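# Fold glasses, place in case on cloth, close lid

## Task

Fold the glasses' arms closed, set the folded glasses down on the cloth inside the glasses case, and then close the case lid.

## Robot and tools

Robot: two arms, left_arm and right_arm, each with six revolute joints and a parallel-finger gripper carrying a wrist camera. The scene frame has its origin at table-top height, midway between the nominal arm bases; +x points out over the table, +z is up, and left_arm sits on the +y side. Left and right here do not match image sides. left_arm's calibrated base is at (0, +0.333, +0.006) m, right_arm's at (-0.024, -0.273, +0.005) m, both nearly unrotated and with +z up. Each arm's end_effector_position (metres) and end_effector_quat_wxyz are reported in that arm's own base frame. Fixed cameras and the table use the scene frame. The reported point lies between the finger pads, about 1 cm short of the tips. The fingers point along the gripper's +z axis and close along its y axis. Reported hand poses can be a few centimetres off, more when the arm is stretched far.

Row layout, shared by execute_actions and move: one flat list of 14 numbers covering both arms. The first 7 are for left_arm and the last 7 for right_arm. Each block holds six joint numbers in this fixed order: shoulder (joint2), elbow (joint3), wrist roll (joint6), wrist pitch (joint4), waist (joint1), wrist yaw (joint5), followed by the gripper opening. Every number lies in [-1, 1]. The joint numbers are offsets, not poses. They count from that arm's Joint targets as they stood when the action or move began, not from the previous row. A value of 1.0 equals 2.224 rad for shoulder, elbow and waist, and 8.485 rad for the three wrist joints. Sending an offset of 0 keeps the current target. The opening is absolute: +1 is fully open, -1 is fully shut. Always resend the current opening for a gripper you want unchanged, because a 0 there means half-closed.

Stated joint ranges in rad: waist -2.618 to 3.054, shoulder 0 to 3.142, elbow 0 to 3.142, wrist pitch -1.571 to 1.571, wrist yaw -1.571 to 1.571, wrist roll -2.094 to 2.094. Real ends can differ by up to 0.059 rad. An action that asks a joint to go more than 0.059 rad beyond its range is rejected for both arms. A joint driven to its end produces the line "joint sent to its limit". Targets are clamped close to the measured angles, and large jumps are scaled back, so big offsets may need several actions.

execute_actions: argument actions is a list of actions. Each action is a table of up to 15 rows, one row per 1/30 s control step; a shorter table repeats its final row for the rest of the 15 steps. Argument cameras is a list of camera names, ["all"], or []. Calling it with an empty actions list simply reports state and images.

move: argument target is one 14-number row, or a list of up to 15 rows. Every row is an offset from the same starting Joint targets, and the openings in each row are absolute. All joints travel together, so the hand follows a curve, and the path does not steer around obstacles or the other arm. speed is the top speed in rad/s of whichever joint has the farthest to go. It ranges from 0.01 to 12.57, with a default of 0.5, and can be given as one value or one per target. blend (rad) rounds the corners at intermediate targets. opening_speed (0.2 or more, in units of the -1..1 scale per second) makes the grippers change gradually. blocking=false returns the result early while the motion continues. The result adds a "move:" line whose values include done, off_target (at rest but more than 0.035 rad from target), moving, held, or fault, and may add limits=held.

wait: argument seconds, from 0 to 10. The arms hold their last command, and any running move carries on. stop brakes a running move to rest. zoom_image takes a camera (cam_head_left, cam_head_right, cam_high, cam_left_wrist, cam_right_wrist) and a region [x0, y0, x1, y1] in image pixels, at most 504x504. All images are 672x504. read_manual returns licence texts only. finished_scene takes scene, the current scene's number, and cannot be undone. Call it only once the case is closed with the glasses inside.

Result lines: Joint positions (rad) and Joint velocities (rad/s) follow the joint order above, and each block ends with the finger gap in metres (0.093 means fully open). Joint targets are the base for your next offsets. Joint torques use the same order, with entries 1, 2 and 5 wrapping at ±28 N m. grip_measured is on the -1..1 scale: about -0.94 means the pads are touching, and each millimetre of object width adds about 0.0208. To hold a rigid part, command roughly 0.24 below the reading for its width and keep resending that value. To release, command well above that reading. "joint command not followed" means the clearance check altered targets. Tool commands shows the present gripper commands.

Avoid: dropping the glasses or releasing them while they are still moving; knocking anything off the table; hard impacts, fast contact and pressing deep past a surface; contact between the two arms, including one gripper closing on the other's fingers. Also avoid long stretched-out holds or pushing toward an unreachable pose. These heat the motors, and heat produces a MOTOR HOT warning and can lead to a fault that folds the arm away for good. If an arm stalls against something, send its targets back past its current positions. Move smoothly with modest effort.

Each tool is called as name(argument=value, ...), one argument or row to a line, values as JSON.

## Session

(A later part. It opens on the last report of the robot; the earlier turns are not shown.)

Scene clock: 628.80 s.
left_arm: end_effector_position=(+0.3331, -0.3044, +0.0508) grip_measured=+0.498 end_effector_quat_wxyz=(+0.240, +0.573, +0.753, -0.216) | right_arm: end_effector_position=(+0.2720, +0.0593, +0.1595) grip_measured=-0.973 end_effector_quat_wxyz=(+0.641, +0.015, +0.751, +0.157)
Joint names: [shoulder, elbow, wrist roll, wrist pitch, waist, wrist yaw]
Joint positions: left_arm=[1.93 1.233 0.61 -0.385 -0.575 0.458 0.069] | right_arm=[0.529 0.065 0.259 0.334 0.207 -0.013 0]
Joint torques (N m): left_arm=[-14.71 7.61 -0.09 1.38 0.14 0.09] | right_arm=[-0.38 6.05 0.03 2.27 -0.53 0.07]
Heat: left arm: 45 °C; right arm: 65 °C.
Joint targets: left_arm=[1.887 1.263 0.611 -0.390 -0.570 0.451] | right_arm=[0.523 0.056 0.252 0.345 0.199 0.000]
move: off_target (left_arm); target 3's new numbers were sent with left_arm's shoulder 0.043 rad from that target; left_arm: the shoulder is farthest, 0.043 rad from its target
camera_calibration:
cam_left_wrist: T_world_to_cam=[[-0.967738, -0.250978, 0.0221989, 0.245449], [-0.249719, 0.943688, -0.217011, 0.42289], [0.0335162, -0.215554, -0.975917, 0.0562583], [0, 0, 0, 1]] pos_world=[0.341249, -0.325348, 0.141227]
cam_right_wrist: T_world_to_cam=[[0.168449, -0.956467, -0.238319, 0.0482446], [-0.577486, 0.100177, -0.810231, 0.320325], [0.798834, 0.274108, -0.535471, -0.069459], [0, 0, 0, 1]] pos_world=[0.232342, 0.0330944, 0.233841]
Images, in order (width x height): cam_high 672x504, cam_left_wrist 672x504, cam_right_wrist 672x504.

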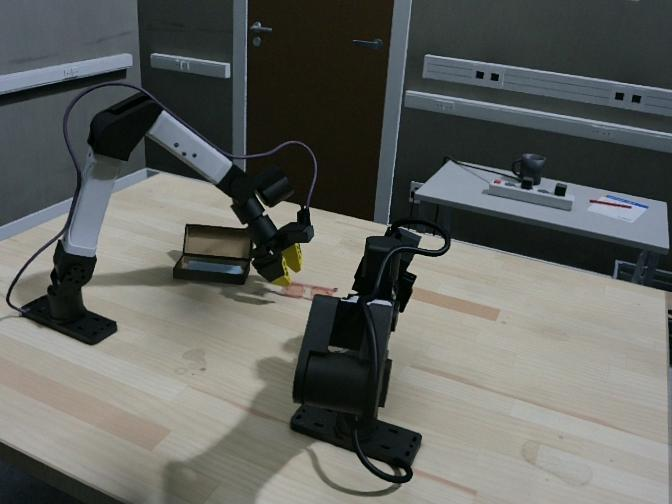

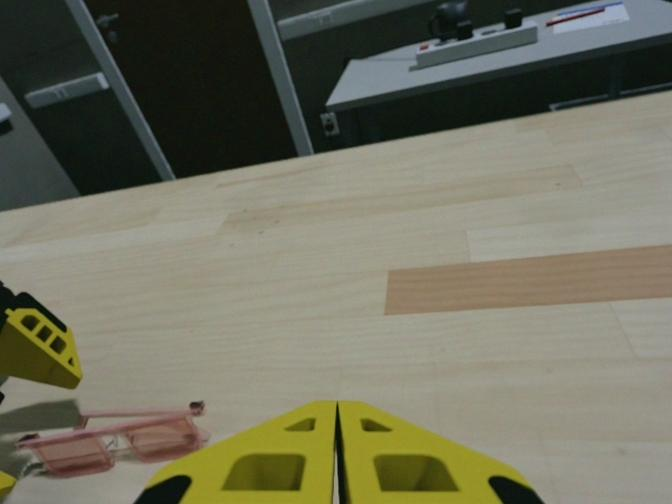

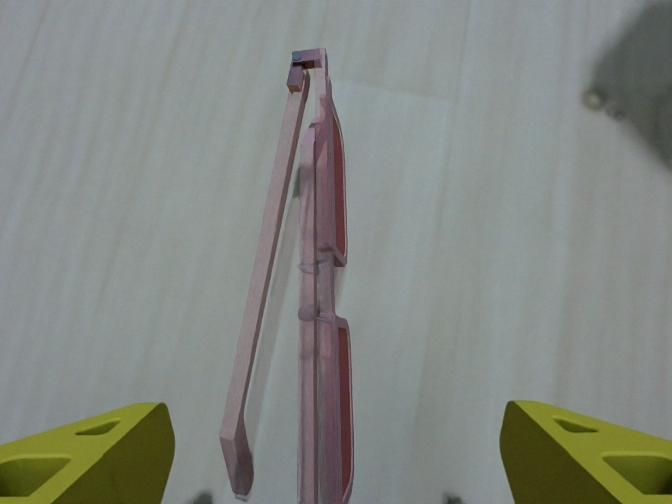

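move(
  target=[
    [0.0471,-0.0554,0,0.0269,0,0,0.5,0,0,0,0,0,0,-1],
    [0.0471,-0.0554,0,0.0269,0,0,-1,0,0,0,0,0,0,-1],
  ],
  speed=0.25,
  opening_speed=0.7,
  cameras=["cam_left_wrist","cam_right_wrist","cam_high"],
)

zoom_image(
  camera="cam_left_wrist",
  region=[0, 350, 240, 504],
)

Scene clock: 640.57 s.
left_arm: end_effector_position=(+0.3412, -0.3096, +0.0262) grip_measured=-0.813 end_effector_quat_wxyz=(+0.275, +0.575, +0.741, -0.213) | right_arm: end_effector_position=(+0.2720, +0.0593, +0.1595) grip_measured=-0.973 end_effector_quat_wxyz=(+0.641, +0.015, +0.751, +0.157)
Joint names: [shoulder, elbow, wrist roll, wrist pitch, waist, wrist yaw]
Joint positions: left_arm=[1.977 1.15 0.61 -0.18 -0.575 0.458 0.006] | right_arm=[0.529 0.065 0.258 0.334 0.207 -0.013 0]
Joint torques (N m): left_arm=[-9.09 4.04 -0.07 1.76 0.18 0.09] | right_arm=[-0.38 6.05 0.03 2.27 -0.51 0.07]
Heat: left arm: 48 °C; right arm: 60 °C.
Joint targets: left_arm=[1.992 1.140 0.611 -0.162 -0.570 0.451] | right_arm=[0.523 0.056 0.252 0.345 0.199 0.000]
move: done
camera_calibration:
cam_left_wrist: T_world_to_cam=[[-0.967567, -0.251046, -0.0281091, 0.253797], [-0.234452, 0.933852, -0.270099, 0.417585], [0.094057, -0.254748, -0.962422, -0.00234445], [0, 0, 0, 1]] pos_world=[0.343689, -0.326845, 0.117667]
cam_right_wrist: T_world_to_cam=[[0.168484, -0.956552, -0.237951, 0.0481531], [-0.577413, 0.099871, -0.810321, 0.320339], [0.798879, 0.273922, -0.535499, -0.0694565], [0, 0, 0, 1]] pos_world=[0.232342, 0.033094, 0.233842]
Images, in order (width x height): cam_high 672x504, cam_left_wrist 672x504, cam_right_wrist 672x504.

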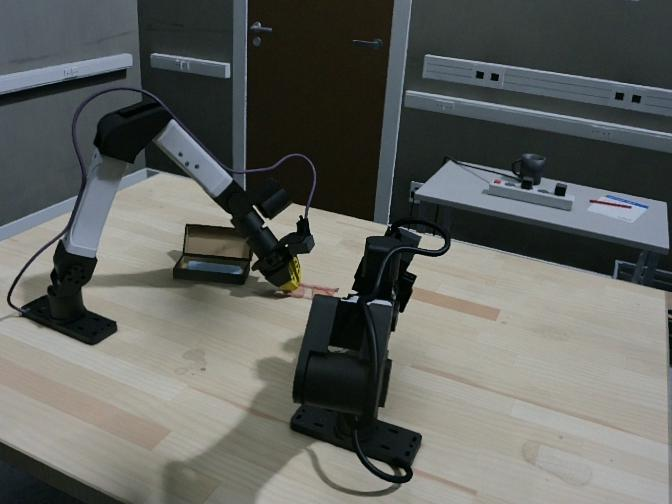

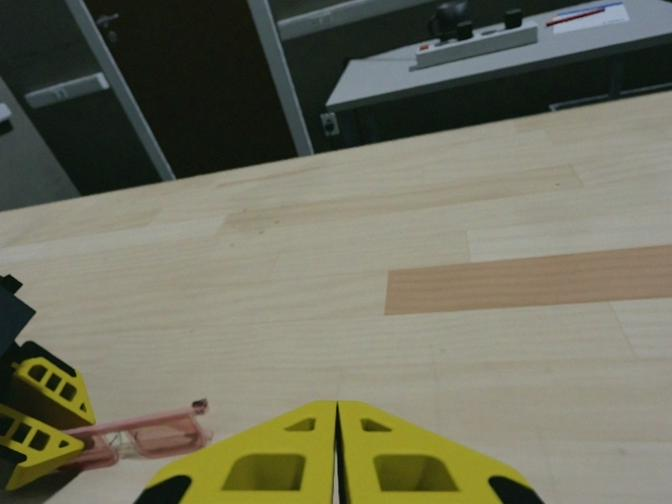

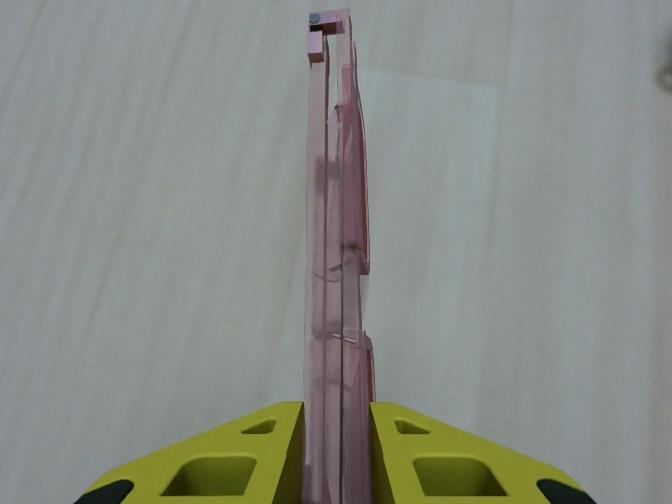

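Scaled by 2.100 from the camera's 672x504 image, which has a finer 960x720 frame.

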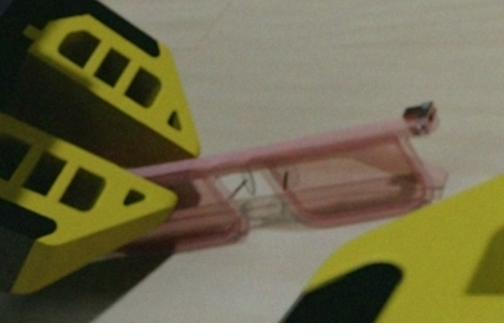

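move(
  target=[
    [-0.0471,0.0554,0,-0.0269,0,0,-1,0,0,0,0,0,0,-1],
    [-0.3939,-0.2514,0.0697,0.0019,0,-0.0094,-1,0,0,0,0,0,0,-1],
    [-0.3939,-0.2514,0.0697,0.0019,0.2486,-0.0094,-1,0,0,0,0,0,0,-1],
  ],
  speed=0.4,
  cameras=["all"],
)

zoom_image(
  camera="cam_high",
  region=[120, 180, 320, 320],
)

zoom_image(
  camera="cam_head_left",
  region=[140, 120, 340, 260],
)

zoom_image(
  camera="cam_head_right",
  region=[140, 120, 340, 260],
)

Scene clock: 704.37 s.
left_arm: end_effector_position=(+0.3223, -0.0691, +0.1264) grip_measured=-0.831 end_effector_quat_wxyz=(+0.434, +0.574, +0.689, +0.083) | right_arm: end_effector_position=(+0.2721, +0.0593, +0.1596) grip_measured=-0.973 end_effector_quat_wxyz=(+0.641, +0.015, +0.751, +0.157)
Joint names: [shoulder, elbow, wrist roll, wrist pitch, waist, wrist yaw]
Joint positions: left_arm=[1.137 0.593 1.194 -0.171 -0.022 0.377 0.005] | right_arm=[0.529 0.065 0.258 0.335 0.207 -0.013 0]
Joint torques (N m): left_arm=[-5.31 4.81 -0.02 2.22 0.17 0.01] | right_arm=[-0.35 6.05 0.04 2.27 -0.51 0.07]
Heat: left arm: 45 °C; right arm: 48 °C.
Joint targets: left_arm=[1.116 0.581 1.202 -0.145 -0.017 0.371] | right_arm=[0.523 0.056 0.252 0.345 0.199 0.000]
move: done
camera_calibration:
cam_left_wrist: T_world_to_cam=[[-0.702653, -0.321543, -0.634736, 0.28513], [-0.25735, 0.946521, -0.1946, 0.214372], [0.663363, 0.0266129, -0.747825, -0.0340403], [0, 0, 0, 1]] pos_world=[0.278097, -0.11032, 0.197243]
cam_right_wrist: T_world_to_cam=[[0.168592, -0.956516, -0.238019, 0.0481669], [-0.577134, 0.0999632, -0.810508, 0.320397], [0.799057, 0.274014, -0.535185, -0.0695208], [0, 0, 0, 1]] pos_world=[0.232343, 0.0330942, 0.233943]

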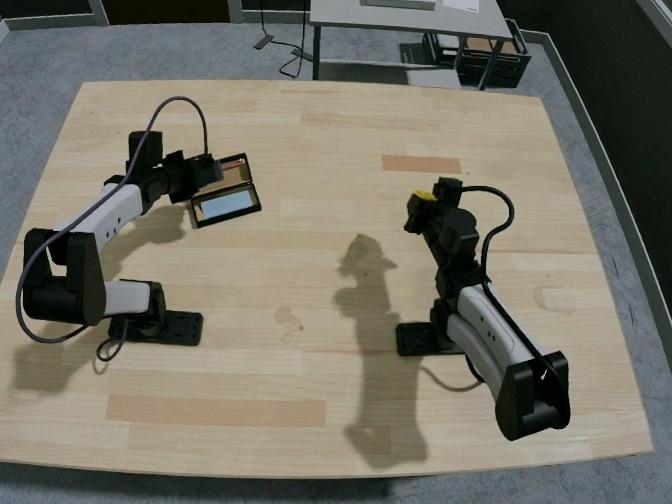

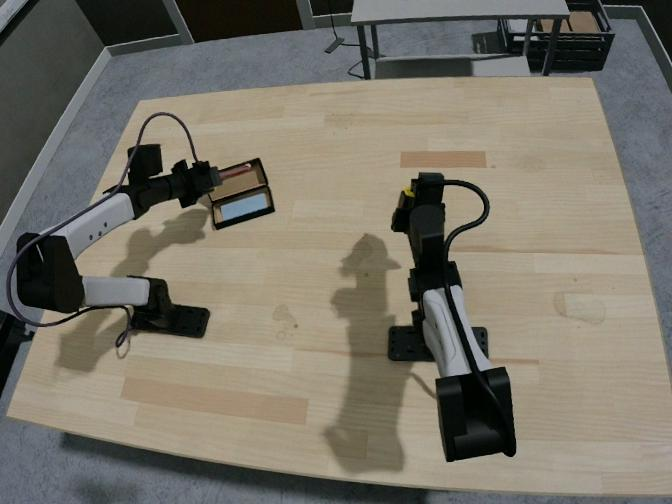

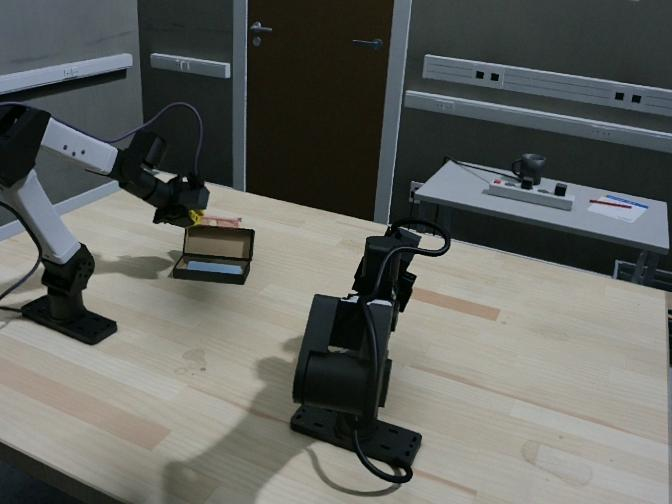

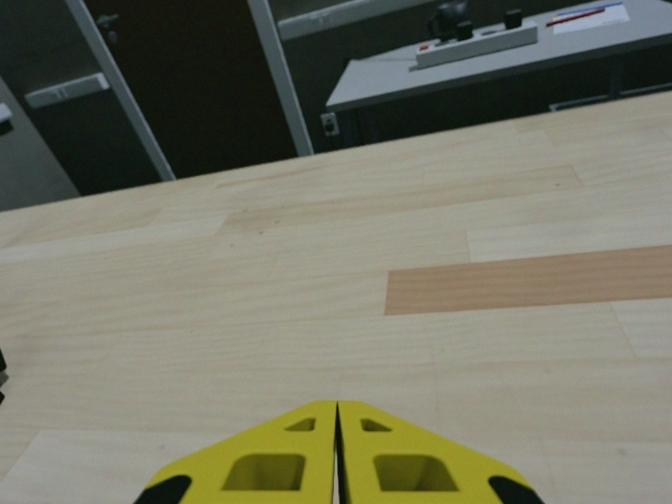

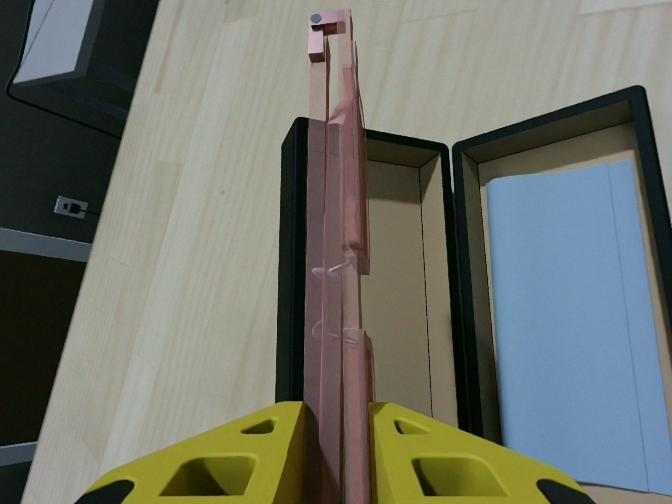

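Scaled by 2.520 from the camera's 672x504 image, which has a finer 960x720 frame.

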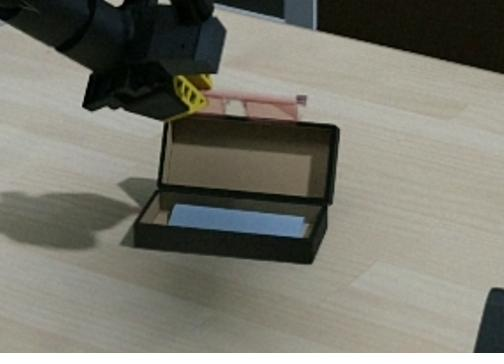

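Scaled by 2.520 from the camera's 672x504 image, which has a finer 960x720 frame.

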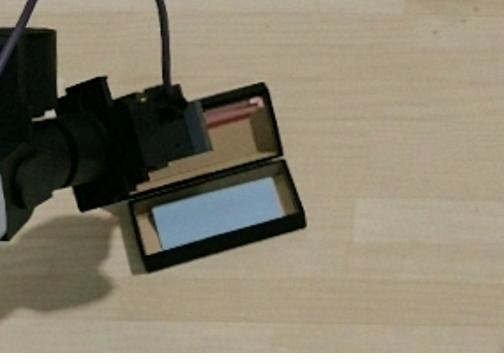

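Scaled by 2.520 from the camera's 672x504 image, which has a finer 960x720 frame.

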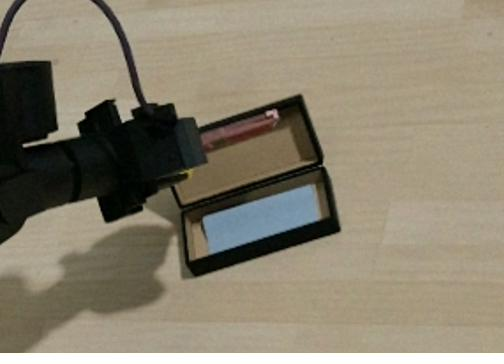

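move(
  target=[
    [-0.0359,-0.0105,-0.0026,-0.0058,-0.0153,-0.0031,-1,0,0,0,0,0,0,-1],
    [0.0437,-0.1098,-0.0026,0.041,-0.0153,-0.0031,-1,0,0,0,0,0,0,-1],
  ],
  speed=0.3,
  cameras=["all"],
)

zoom_image(
  camera="cam_high",
  region=[140, 200, 300, 310],
)

zoom_image(
  camera="cam_head_right",
  region=[160, 130, 320, 240],
)

Scene clock: 725.97 s.
left_arm: end_effector_position=(+0.3081, -0.0725, +0.0677) grip_measured=-0.831 end_effector_quat_wxyz=(+0.442, +0.577, +0.680, +0.096) | right_arm: end_effector_position=(+0.2721, +0.0593, +0.1596) grip_measured=-0.973 end_effector_quat_wxyz=(+0.641, +0.015, +0.751, +0.157)
Joint names: [shoulder, elbow, wrist roll, wrist pitch, waist, wrist yaw]
Joint positions: left_arm=[1.204 0.347 1.192 0.175 -0.045 0.355 0.005] | right_arm=[0.529 0.065 0.258 0.335 0.207 -0.013 0]
Joint torques (N m): left_arm=[-2.19 4.29 -0.23 2.28 -0.7 -0.04] | right_arm=[-0.38 6.04 0.03 2.27 -0.51 0.07]
Heat: left arm: 43 °C; right arm: 47 °C.
Joint targets: left_arm=[1.213 0.337 1.180 0.202 -0.051 0.345] | right_arm=[0.523 0.056 0.252 0.345 0.199 0.000]
move: done
camera_calibration:
cam_left_wrist: T_world_to_cam=[[-0.683003, -0.309595, -0.661557, 0.233445], [-0.245858, 0.950321, -0.190903, 0.198974], [0.687795, 0.0322616, -0.725188, -0.077019], [0, 0, 0, 1]] pos_world=[0.261336, -0.114331, 0.136569]
cam_right_wrist: T_world_to_cam=[[0.168592, -0.956516, -0.238019, 0.0481669], [-0.577134, 0.0999632, -0.810508, 0.320397], [0.799057, 0.274014, -0.535185, -0.0695208], [0, 0, 0, 1]] pos_world=[0.232343, 0.0330942, 0.233943]

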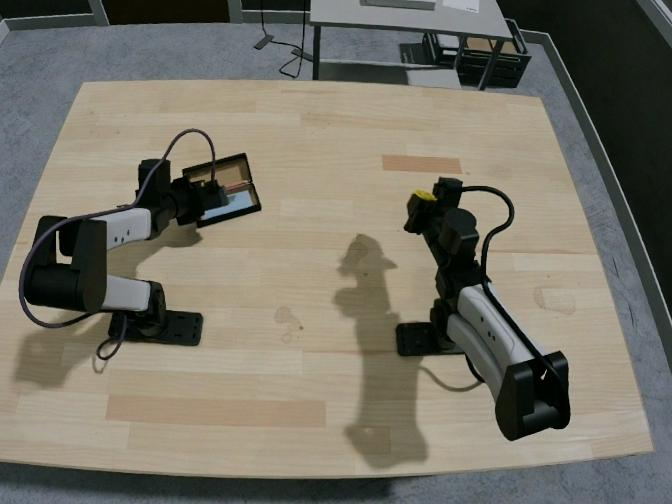

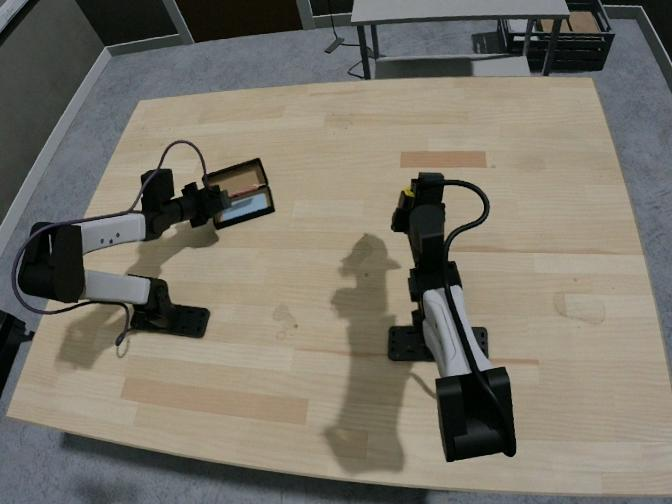

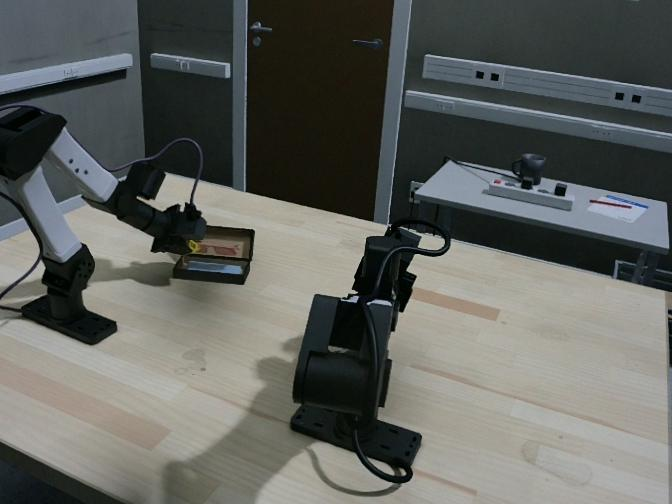

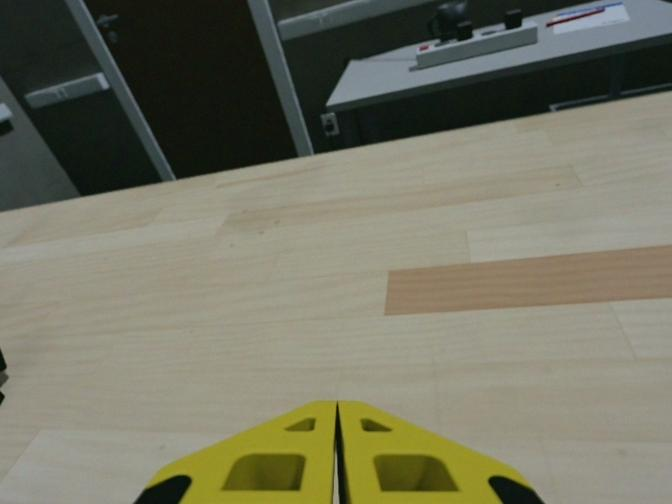

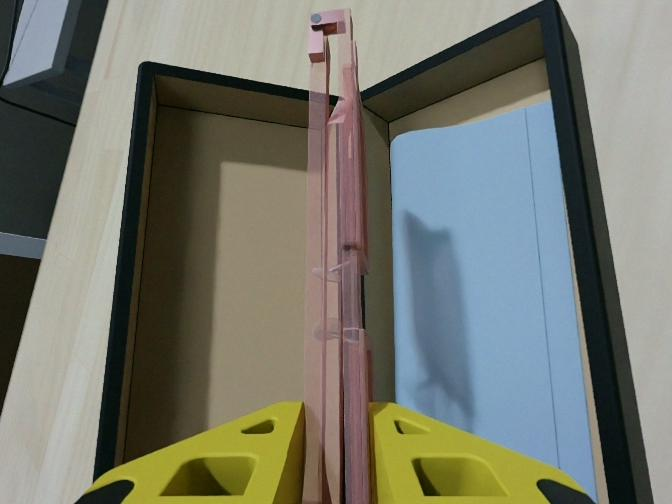

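Scaled by 3.150 from the camera's 672x504 image, which has a finer 960x720 frame.

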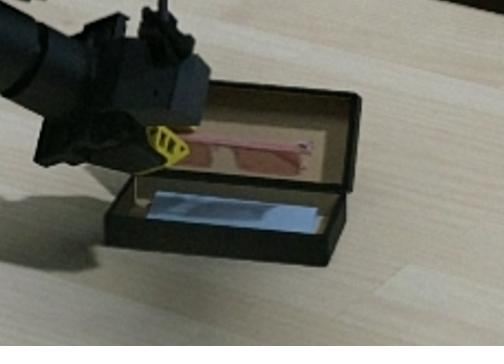

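Scaled by 3.150 from the camera's 672x504 image, which has a finer 960x720 frame.

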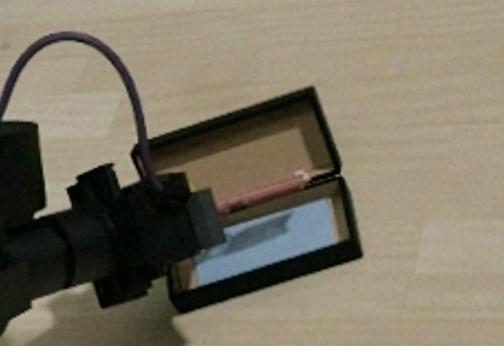

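move(
  target=[0.0558,-0.0407,-0.0012,0.0258,-0.0068,-0.0014,-1,0,0,0,0,0,0,-1],
  speed=0.15,
  cameras=["all"],
)

zoom_image(
  camera="cam_high",
  region=[140, 200, 300, 310],
)

zoom_image(
  camera="cam_head_right",
  region=[160, 130, 320, 240],
)

Scene clock: 744.67 s.
left_arm: end_effector_position=(+0.3040, -0.0748, +0.0381) grip_measured=-0.831 end_effector_quat_wxyz=(+0.443, +0.577, +0.679, +0.096) | right_arm: end_effector_position=(+0.2721, +0.0594, +0.1597) grip_measured=-0.973 end_effector_quat_wxyz=(+0.641, +0.015, +0.751, +0.157)
Joint names: [shoulder, elbow, wrist roll, wrist pitch, waist, wrist yaw]
Joint positions: left_arm=[1.327 0.257 1.182 0.394 -0.059 0.344 0.005] | right_arm=[0.529 0.065 0.258 0.335 0.207 -0.013 0]
Joint torques (N m): left_arm=[-2.35 3.58 -0.24 2.3 -0.77 -0.04] | right_arm=[-0.36 6.05 0.04 2.26 -0.53 0.08]
Heat: left arm: 40 °C; right arm: 46 °C.
Joint targets: left_arm=[1.337 0.246 1.170 0.422 -0.066 0.333] | right_arm=[0.523 0.056 0.252 0.345 0.199 0.000]
move: done
camera_calibration:
cam_left_wrist: T_world_to_cam=[[-0.680849, -0.310444, -0.663378, 0.209655], [-0.245775, 0.95005, -0.192351, 0.194628], [0.689956, 0.0320795, -0.72314, -0.0963177], [0, 0, 0, 1]] pos_world=[0.257033, -0.116731, 0.106866]
cam_right_wrist: T_world_to_cam=[[0.168678, -0.956516, -0.23796, 0.0481737], [-0.576831, 0.0999675, -0.810724, 0.320401], [0.799258, 0.274014, -0.534885, -0.0695039], [0, 0, 0, 1]] pos_world=[0.232243, 0.0330942, 0.234044]

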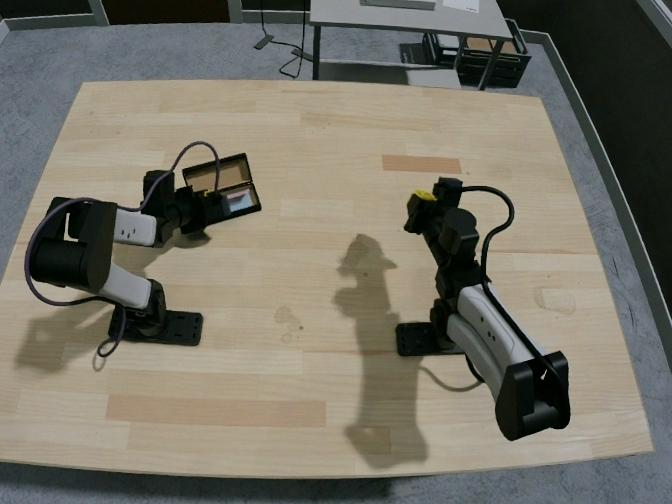

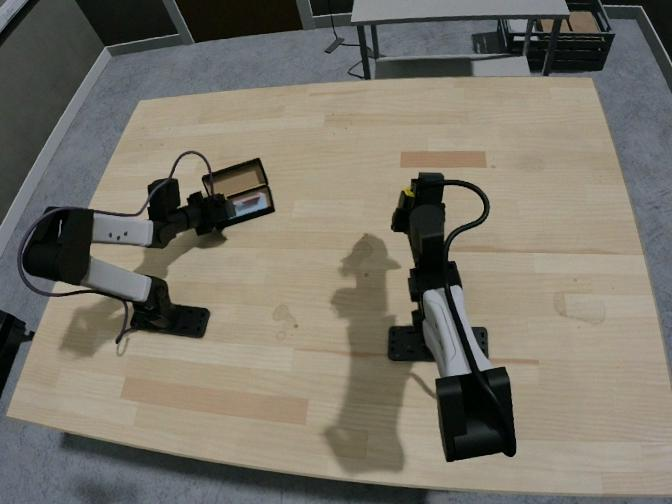

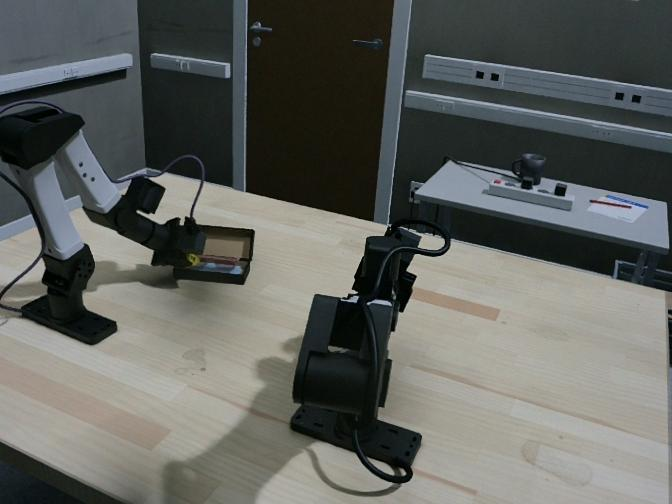

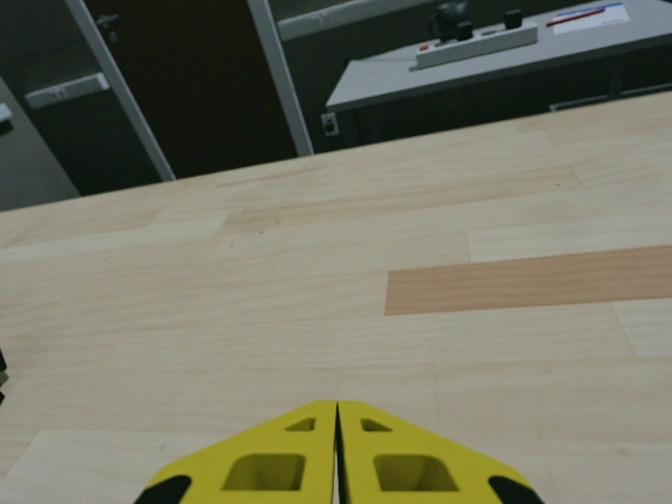

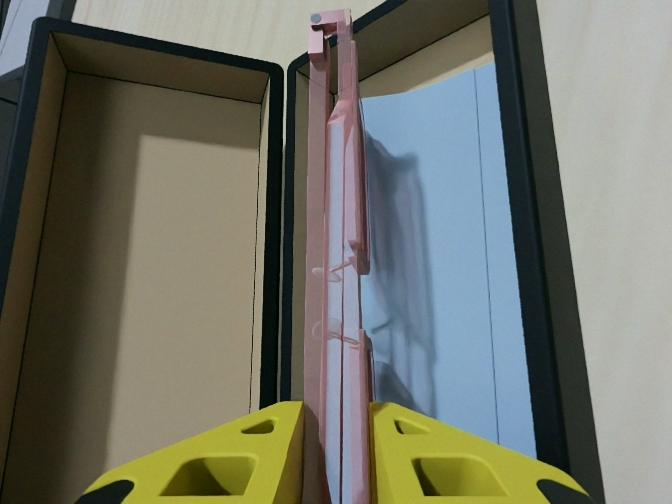

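Scaled by 3.150 from the camera's 672x504 image, which has a finer 960x720 frame.

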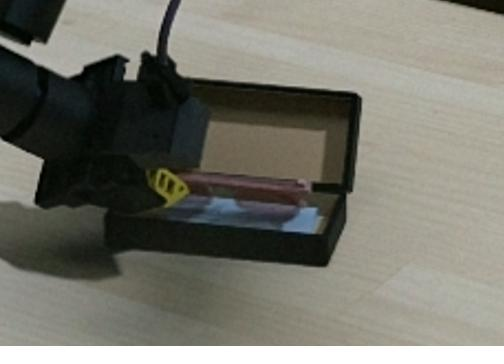

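Scaled by 3.150 from the camera's 672x504 image, which has a finer 960x720 frame.

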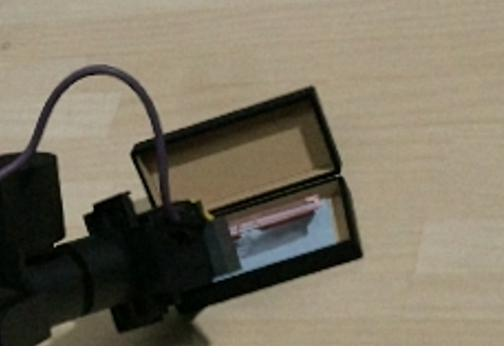

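move(
  target=[0.0172,-0.0112,0.0018,0.0072,0.0108,0.0022,-1,0,0,0,0,0,0,-1],
  speed=0.1,
  cameras=["cam_left_wrist","cam_high","cam_head_right"],
)

zoom_image(
  camera="cam_high",
  region=[140, 200, 300, 310],
)

zoom_image(
  camera="cam_head_right",
  region=[190, 150, 290, 230],
)

Scene clock: 757.40 s.
left_arm: end_effector_position=(+0.3054, -0.0720, +0.0339) grip_measured=-0.831 end_effector_quat_wxyz=(+0.449, +0.572, +0.678, +0.103) | right_arm: end_effector_position=(+0.2721, +0.0594, +0.1597) grip_measured=-0.973 end_effector_quat_wxyz=(+0.641, +0.015, +0.751, +0.157)
Joint names: [shoulder, elbow, wrist roll, wrist pitch, waist, wrist yaw]
Joint positions: left_arm=[1.362 0.235 1.182 0.469 -0.05 0.344 0.005] | right_arm=[0.529 0.065 0.258 0.335 0.207 -0.013 0]
Joint torques (N m): left_arm=[-2.24 3.17 -0.1 2.17 0.42 0.12] | right_arm=[-0.36 6.04 0.03 2.26 -0.53 0.07]
Heat: left arm: 39 °C; right arm: 46 °C.
Joint targets: left_arm=[1.375 0.221 1.185 0.483 -0.042 0.352] | right_arm=[0.523 0.056 0.252 0.345 0.199 0.000]
move: done
camera_calibration:
cam_left_wrist: T_world_to_cam=[[-0.666212, -0.317597, -0.674755, 0.20407], [-0.251504, 0.947463, -0.197636, 0.193164], [0.702073, 0.038036, -0.711088, -0.104109], [0, 0, 0, 1]] pos_world=[0.257628, -0.114244, 0.101843]
Images, in order (width x height): cam_head_right 672x504, cam_high 672x504, cam_left_wrist 672x504.

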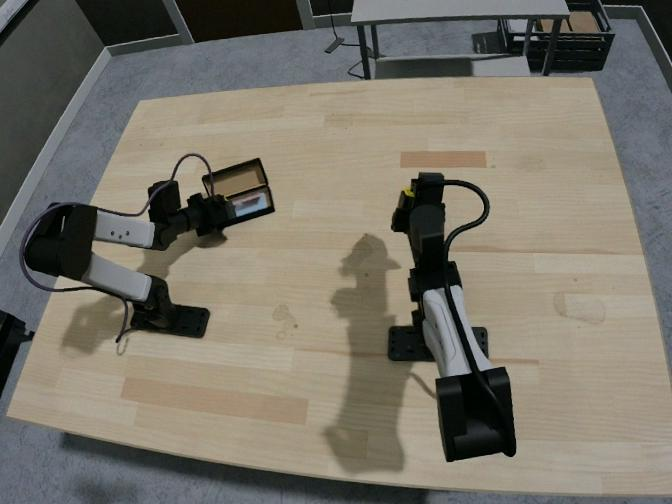

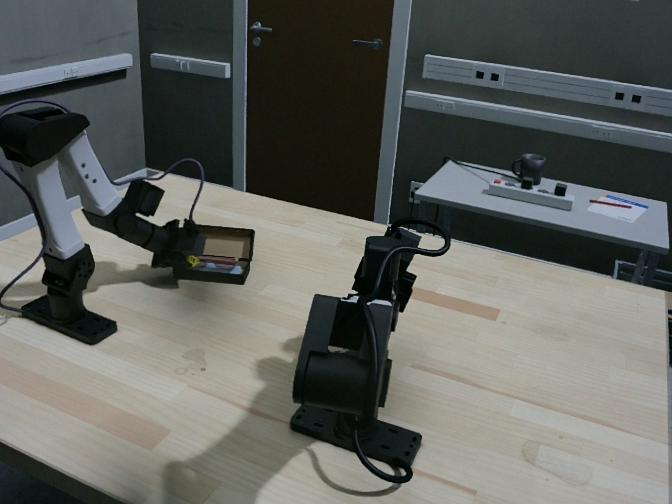

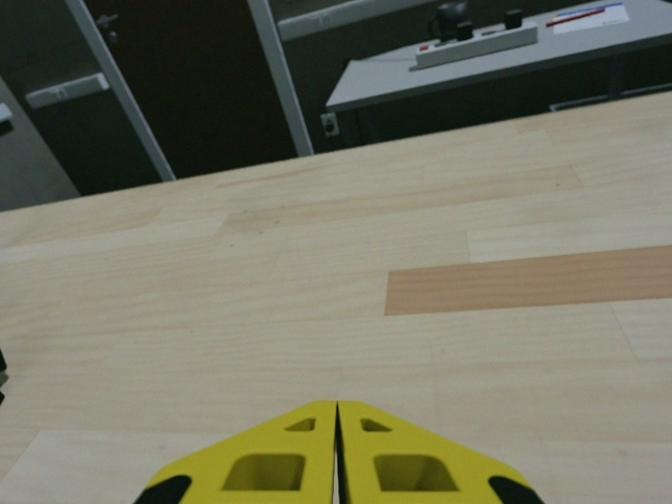

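Scaled by 3.150 from the camera's 672x504 image, which has a finer 960x720 frame.

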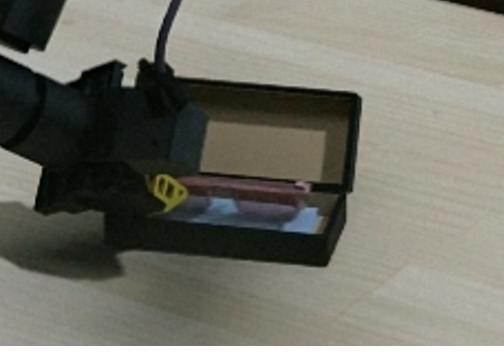

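Scaled by 5.040 from the camera's 672x504 image, which has a finer 960x720 frame.

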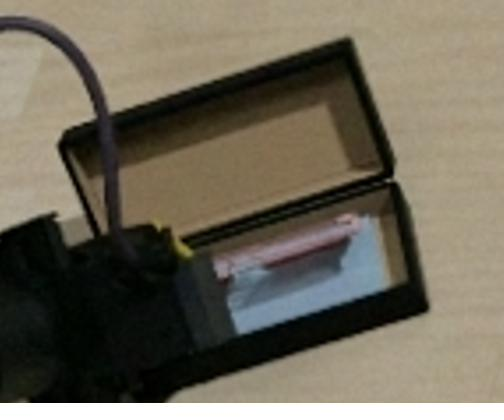

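move(
  target=[0,0,0,0,0,0,-0.5,0,0,0,0,0,0,-1],
  opening_speed=0.25,
  cameras=["cam_left_wrist","cam_high"],
)

zoom_image(
  camera="cam_high",
  region=[140, 200, 300, 310],
)

Scene clock: 770.87 s.
left_arm: end_effector_position=(+0.3077, -0.0714, +0.0368) grip_measured=-0.502 end_effector_quat_wxyz=(+0.454, +0.571, +0.676, +0.108) | right_arm: end_effector_position=(+0.2721, +0.0594, +0.1597) grip_measured=-0.973 end_effector_quat_wxyz=(+0.641, +0.015, +0.751, +0.157)
Joint names: [shoulder, elbow, wrist roll, wrist pitch, waist, wrist yaw]
Joint positions: left_arm=[1.362 0.234 1.182 0.486 -0.047 0.344 0.021] | right_arm=[0.529 0.065 0.258 0.335 0.207 -0.013 0]
Joint torques (N m): left_arm=[-2.22 3.22 -0.08 1.99 0.18 0.13] | right_arm=[-0.38 6.05 0.04 2.26 -0.51 0.07]
Heat: left arm: 38 °C; right arm: 46 °C.
Joint targets: left_arm=[1.375 0.221 1.185 0.482 -0.042 0.352] | right_arm=[0.523 0.056 0.252 0.345 0.199 0.000]
move: done
camera_calibration:
cam_left_wrist: T_world_to_cam=[[-0.654588, -0.319577, -0.685117, 0.204392], [-0.250476, 0.94675, -0.202303, 0.193588], [0.713286, 0.0391806, -0.699778, -0.10757], [0, 0, 0, 1]] pos_world=[0.25901, -0.113746, 0.10392]
Images, in order (width x height): cam_high 672x504, cam_left_wrist 672x504.

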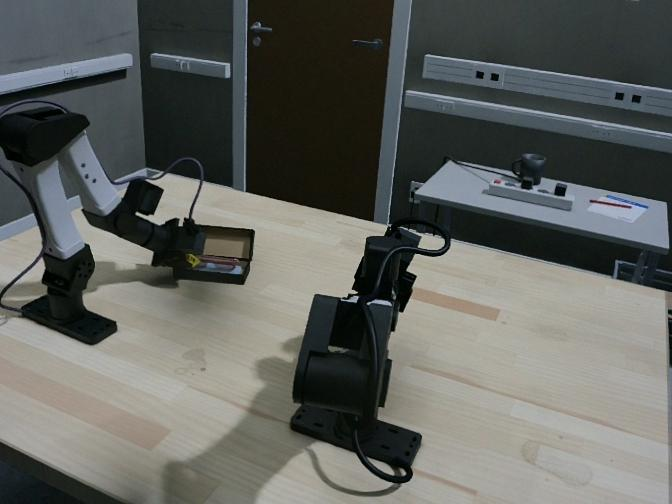

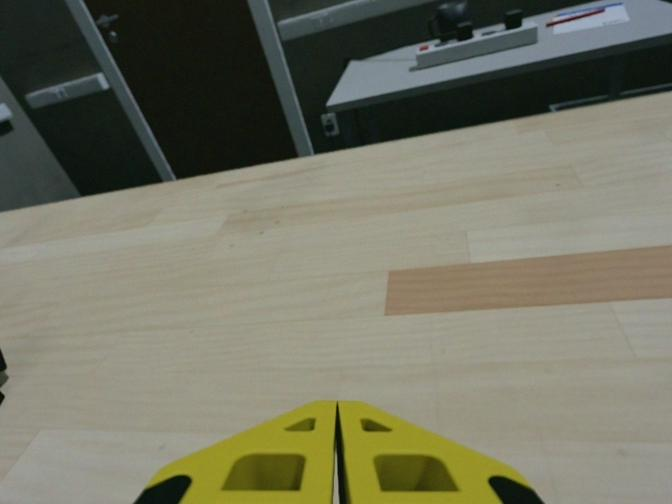

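Scaled by 3.150 from the camera's 672x504 image, which has a finer 960x720 frame.

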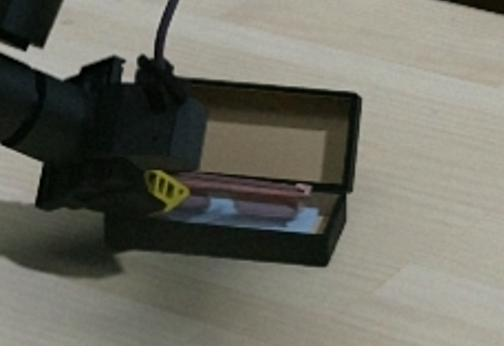

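move(
  target=[-0.1459,-0.0099,0.0074,-0.0389,0.0408,0.0082,-0.5,0,0,0,0,0,0,-1],
  speed=0.15,
  cameras=["all"],
)

zoom_image(
  camera="cam_high",
  region=[140, 200, 300, 310],
)

Scene clock: 777.33 s.
left_arm: end_effector_position=(+0.2763, -0.0548, +0.0520) grip_measured=-0.501 end_effector_quat_wxyz=(+0.441, +0.570, +0.686, +0.101) | right_arm: end_effector_position=(+0.2721, +0.0594, +0.1597) grip_measured=-0.973 end_effector_quat_wxyz=(+0.641, +0.015, +0.751, +0.157)
Joint names: [shoulder, elbow, wrist roll, wrist pitch, waist, wrist yaw]
Joint positions: left_arm=[1.067 0.212 1.239 0.156 0.042 0.404 0.021] | right_arm=[0.529 0.065 0.258 0.335 0.207 -0.013 0]
Joint torques (N m): left_arm=[-3.32 4.05 -0.02 1.89 0.29 0.25] | right_arm=[-0.36 6.05 0.04 2.26 -0.53 0.07]
Heat: left arm: 38 °C; right arm: 47 °C.
Joint targets: left_arm=[1.051 0.199 1.248 0.152 0.049 0.421] | right_arm=[0.523 0.056 0.252 0.345 0.199 0.000]
move: done
camera_calibration:
cam_left_wrist: T_world_to_cam=[[-0.675792, -0.323214, -0.662449, 0.204025], [-0.266069, 0.945105, -0.189695, 0.176585], [0.687396, 0.0480629, -0.724691, -0.0662196], [0, 0, 0, 1]] pos_world=[0.230381, -0.0977644, 0.120665]
cam_right_wrist: T_world_to_cam=[[0.168678, -0.956516, -0.23796, 0.0481737], [-0.576831, 0.0999675, -0.810724, 0.320401], [0.799258, 0.274014, -0.534885, -0.0695039], [0, 0, 0, 1]] pos_world=[0.232243, 0.0330942, 0.234044]

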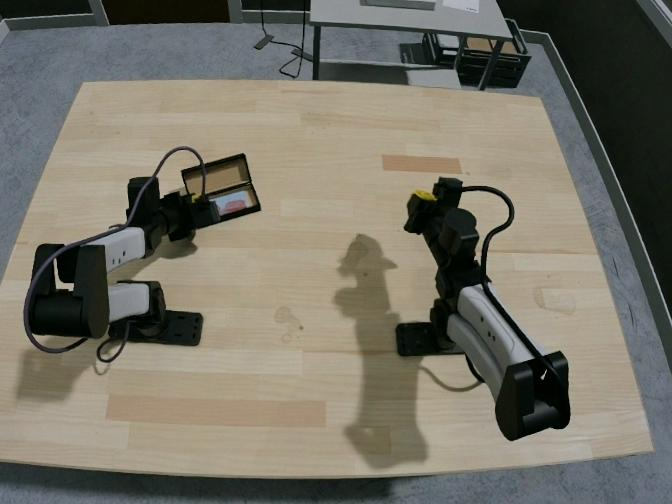

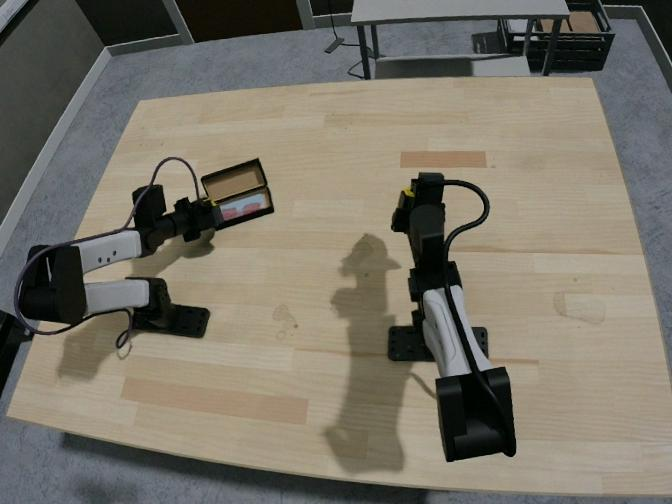

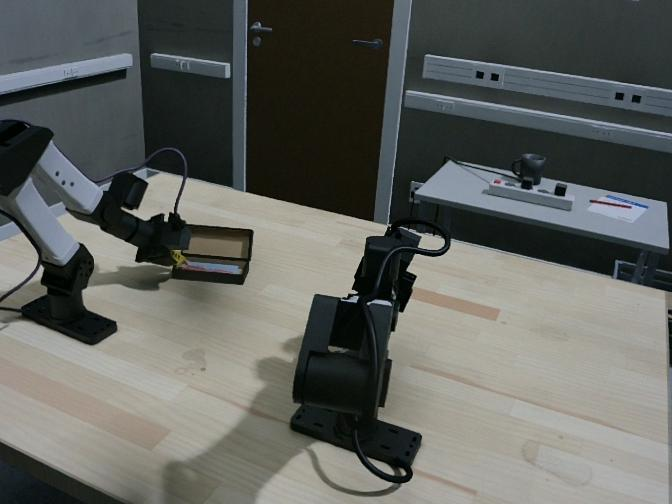

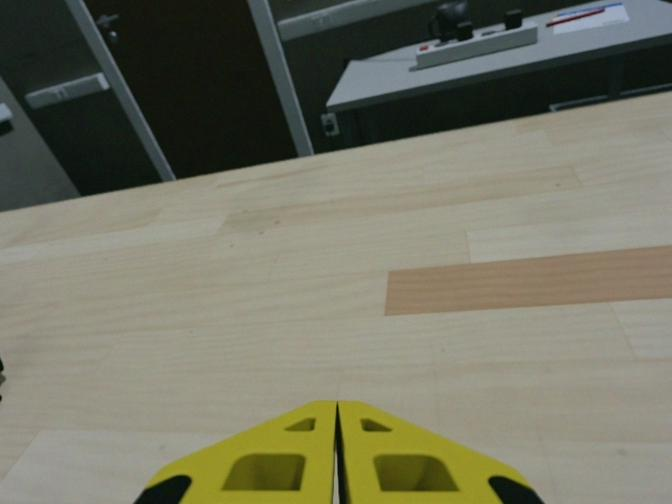

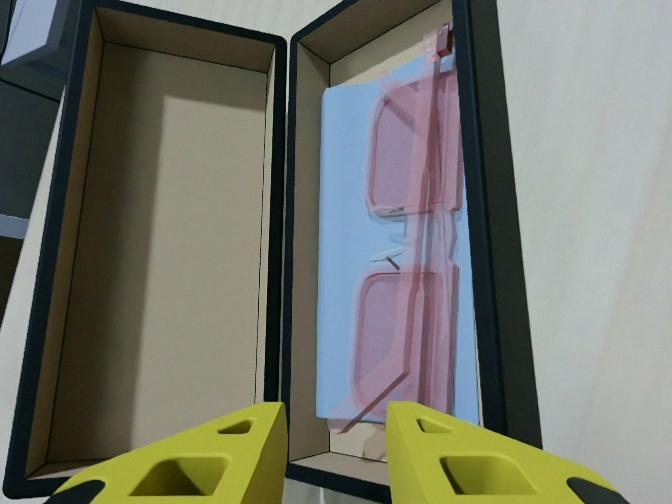

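Scaled by 3.150 from the camera's 672x504 image, which has a finer 960x720 frame.

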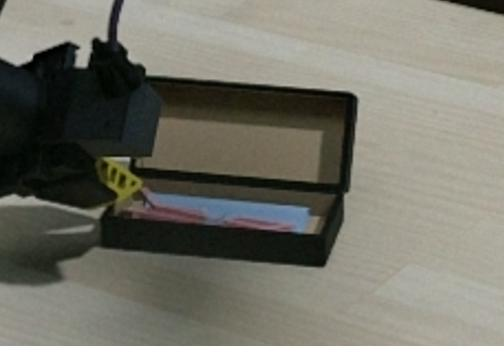

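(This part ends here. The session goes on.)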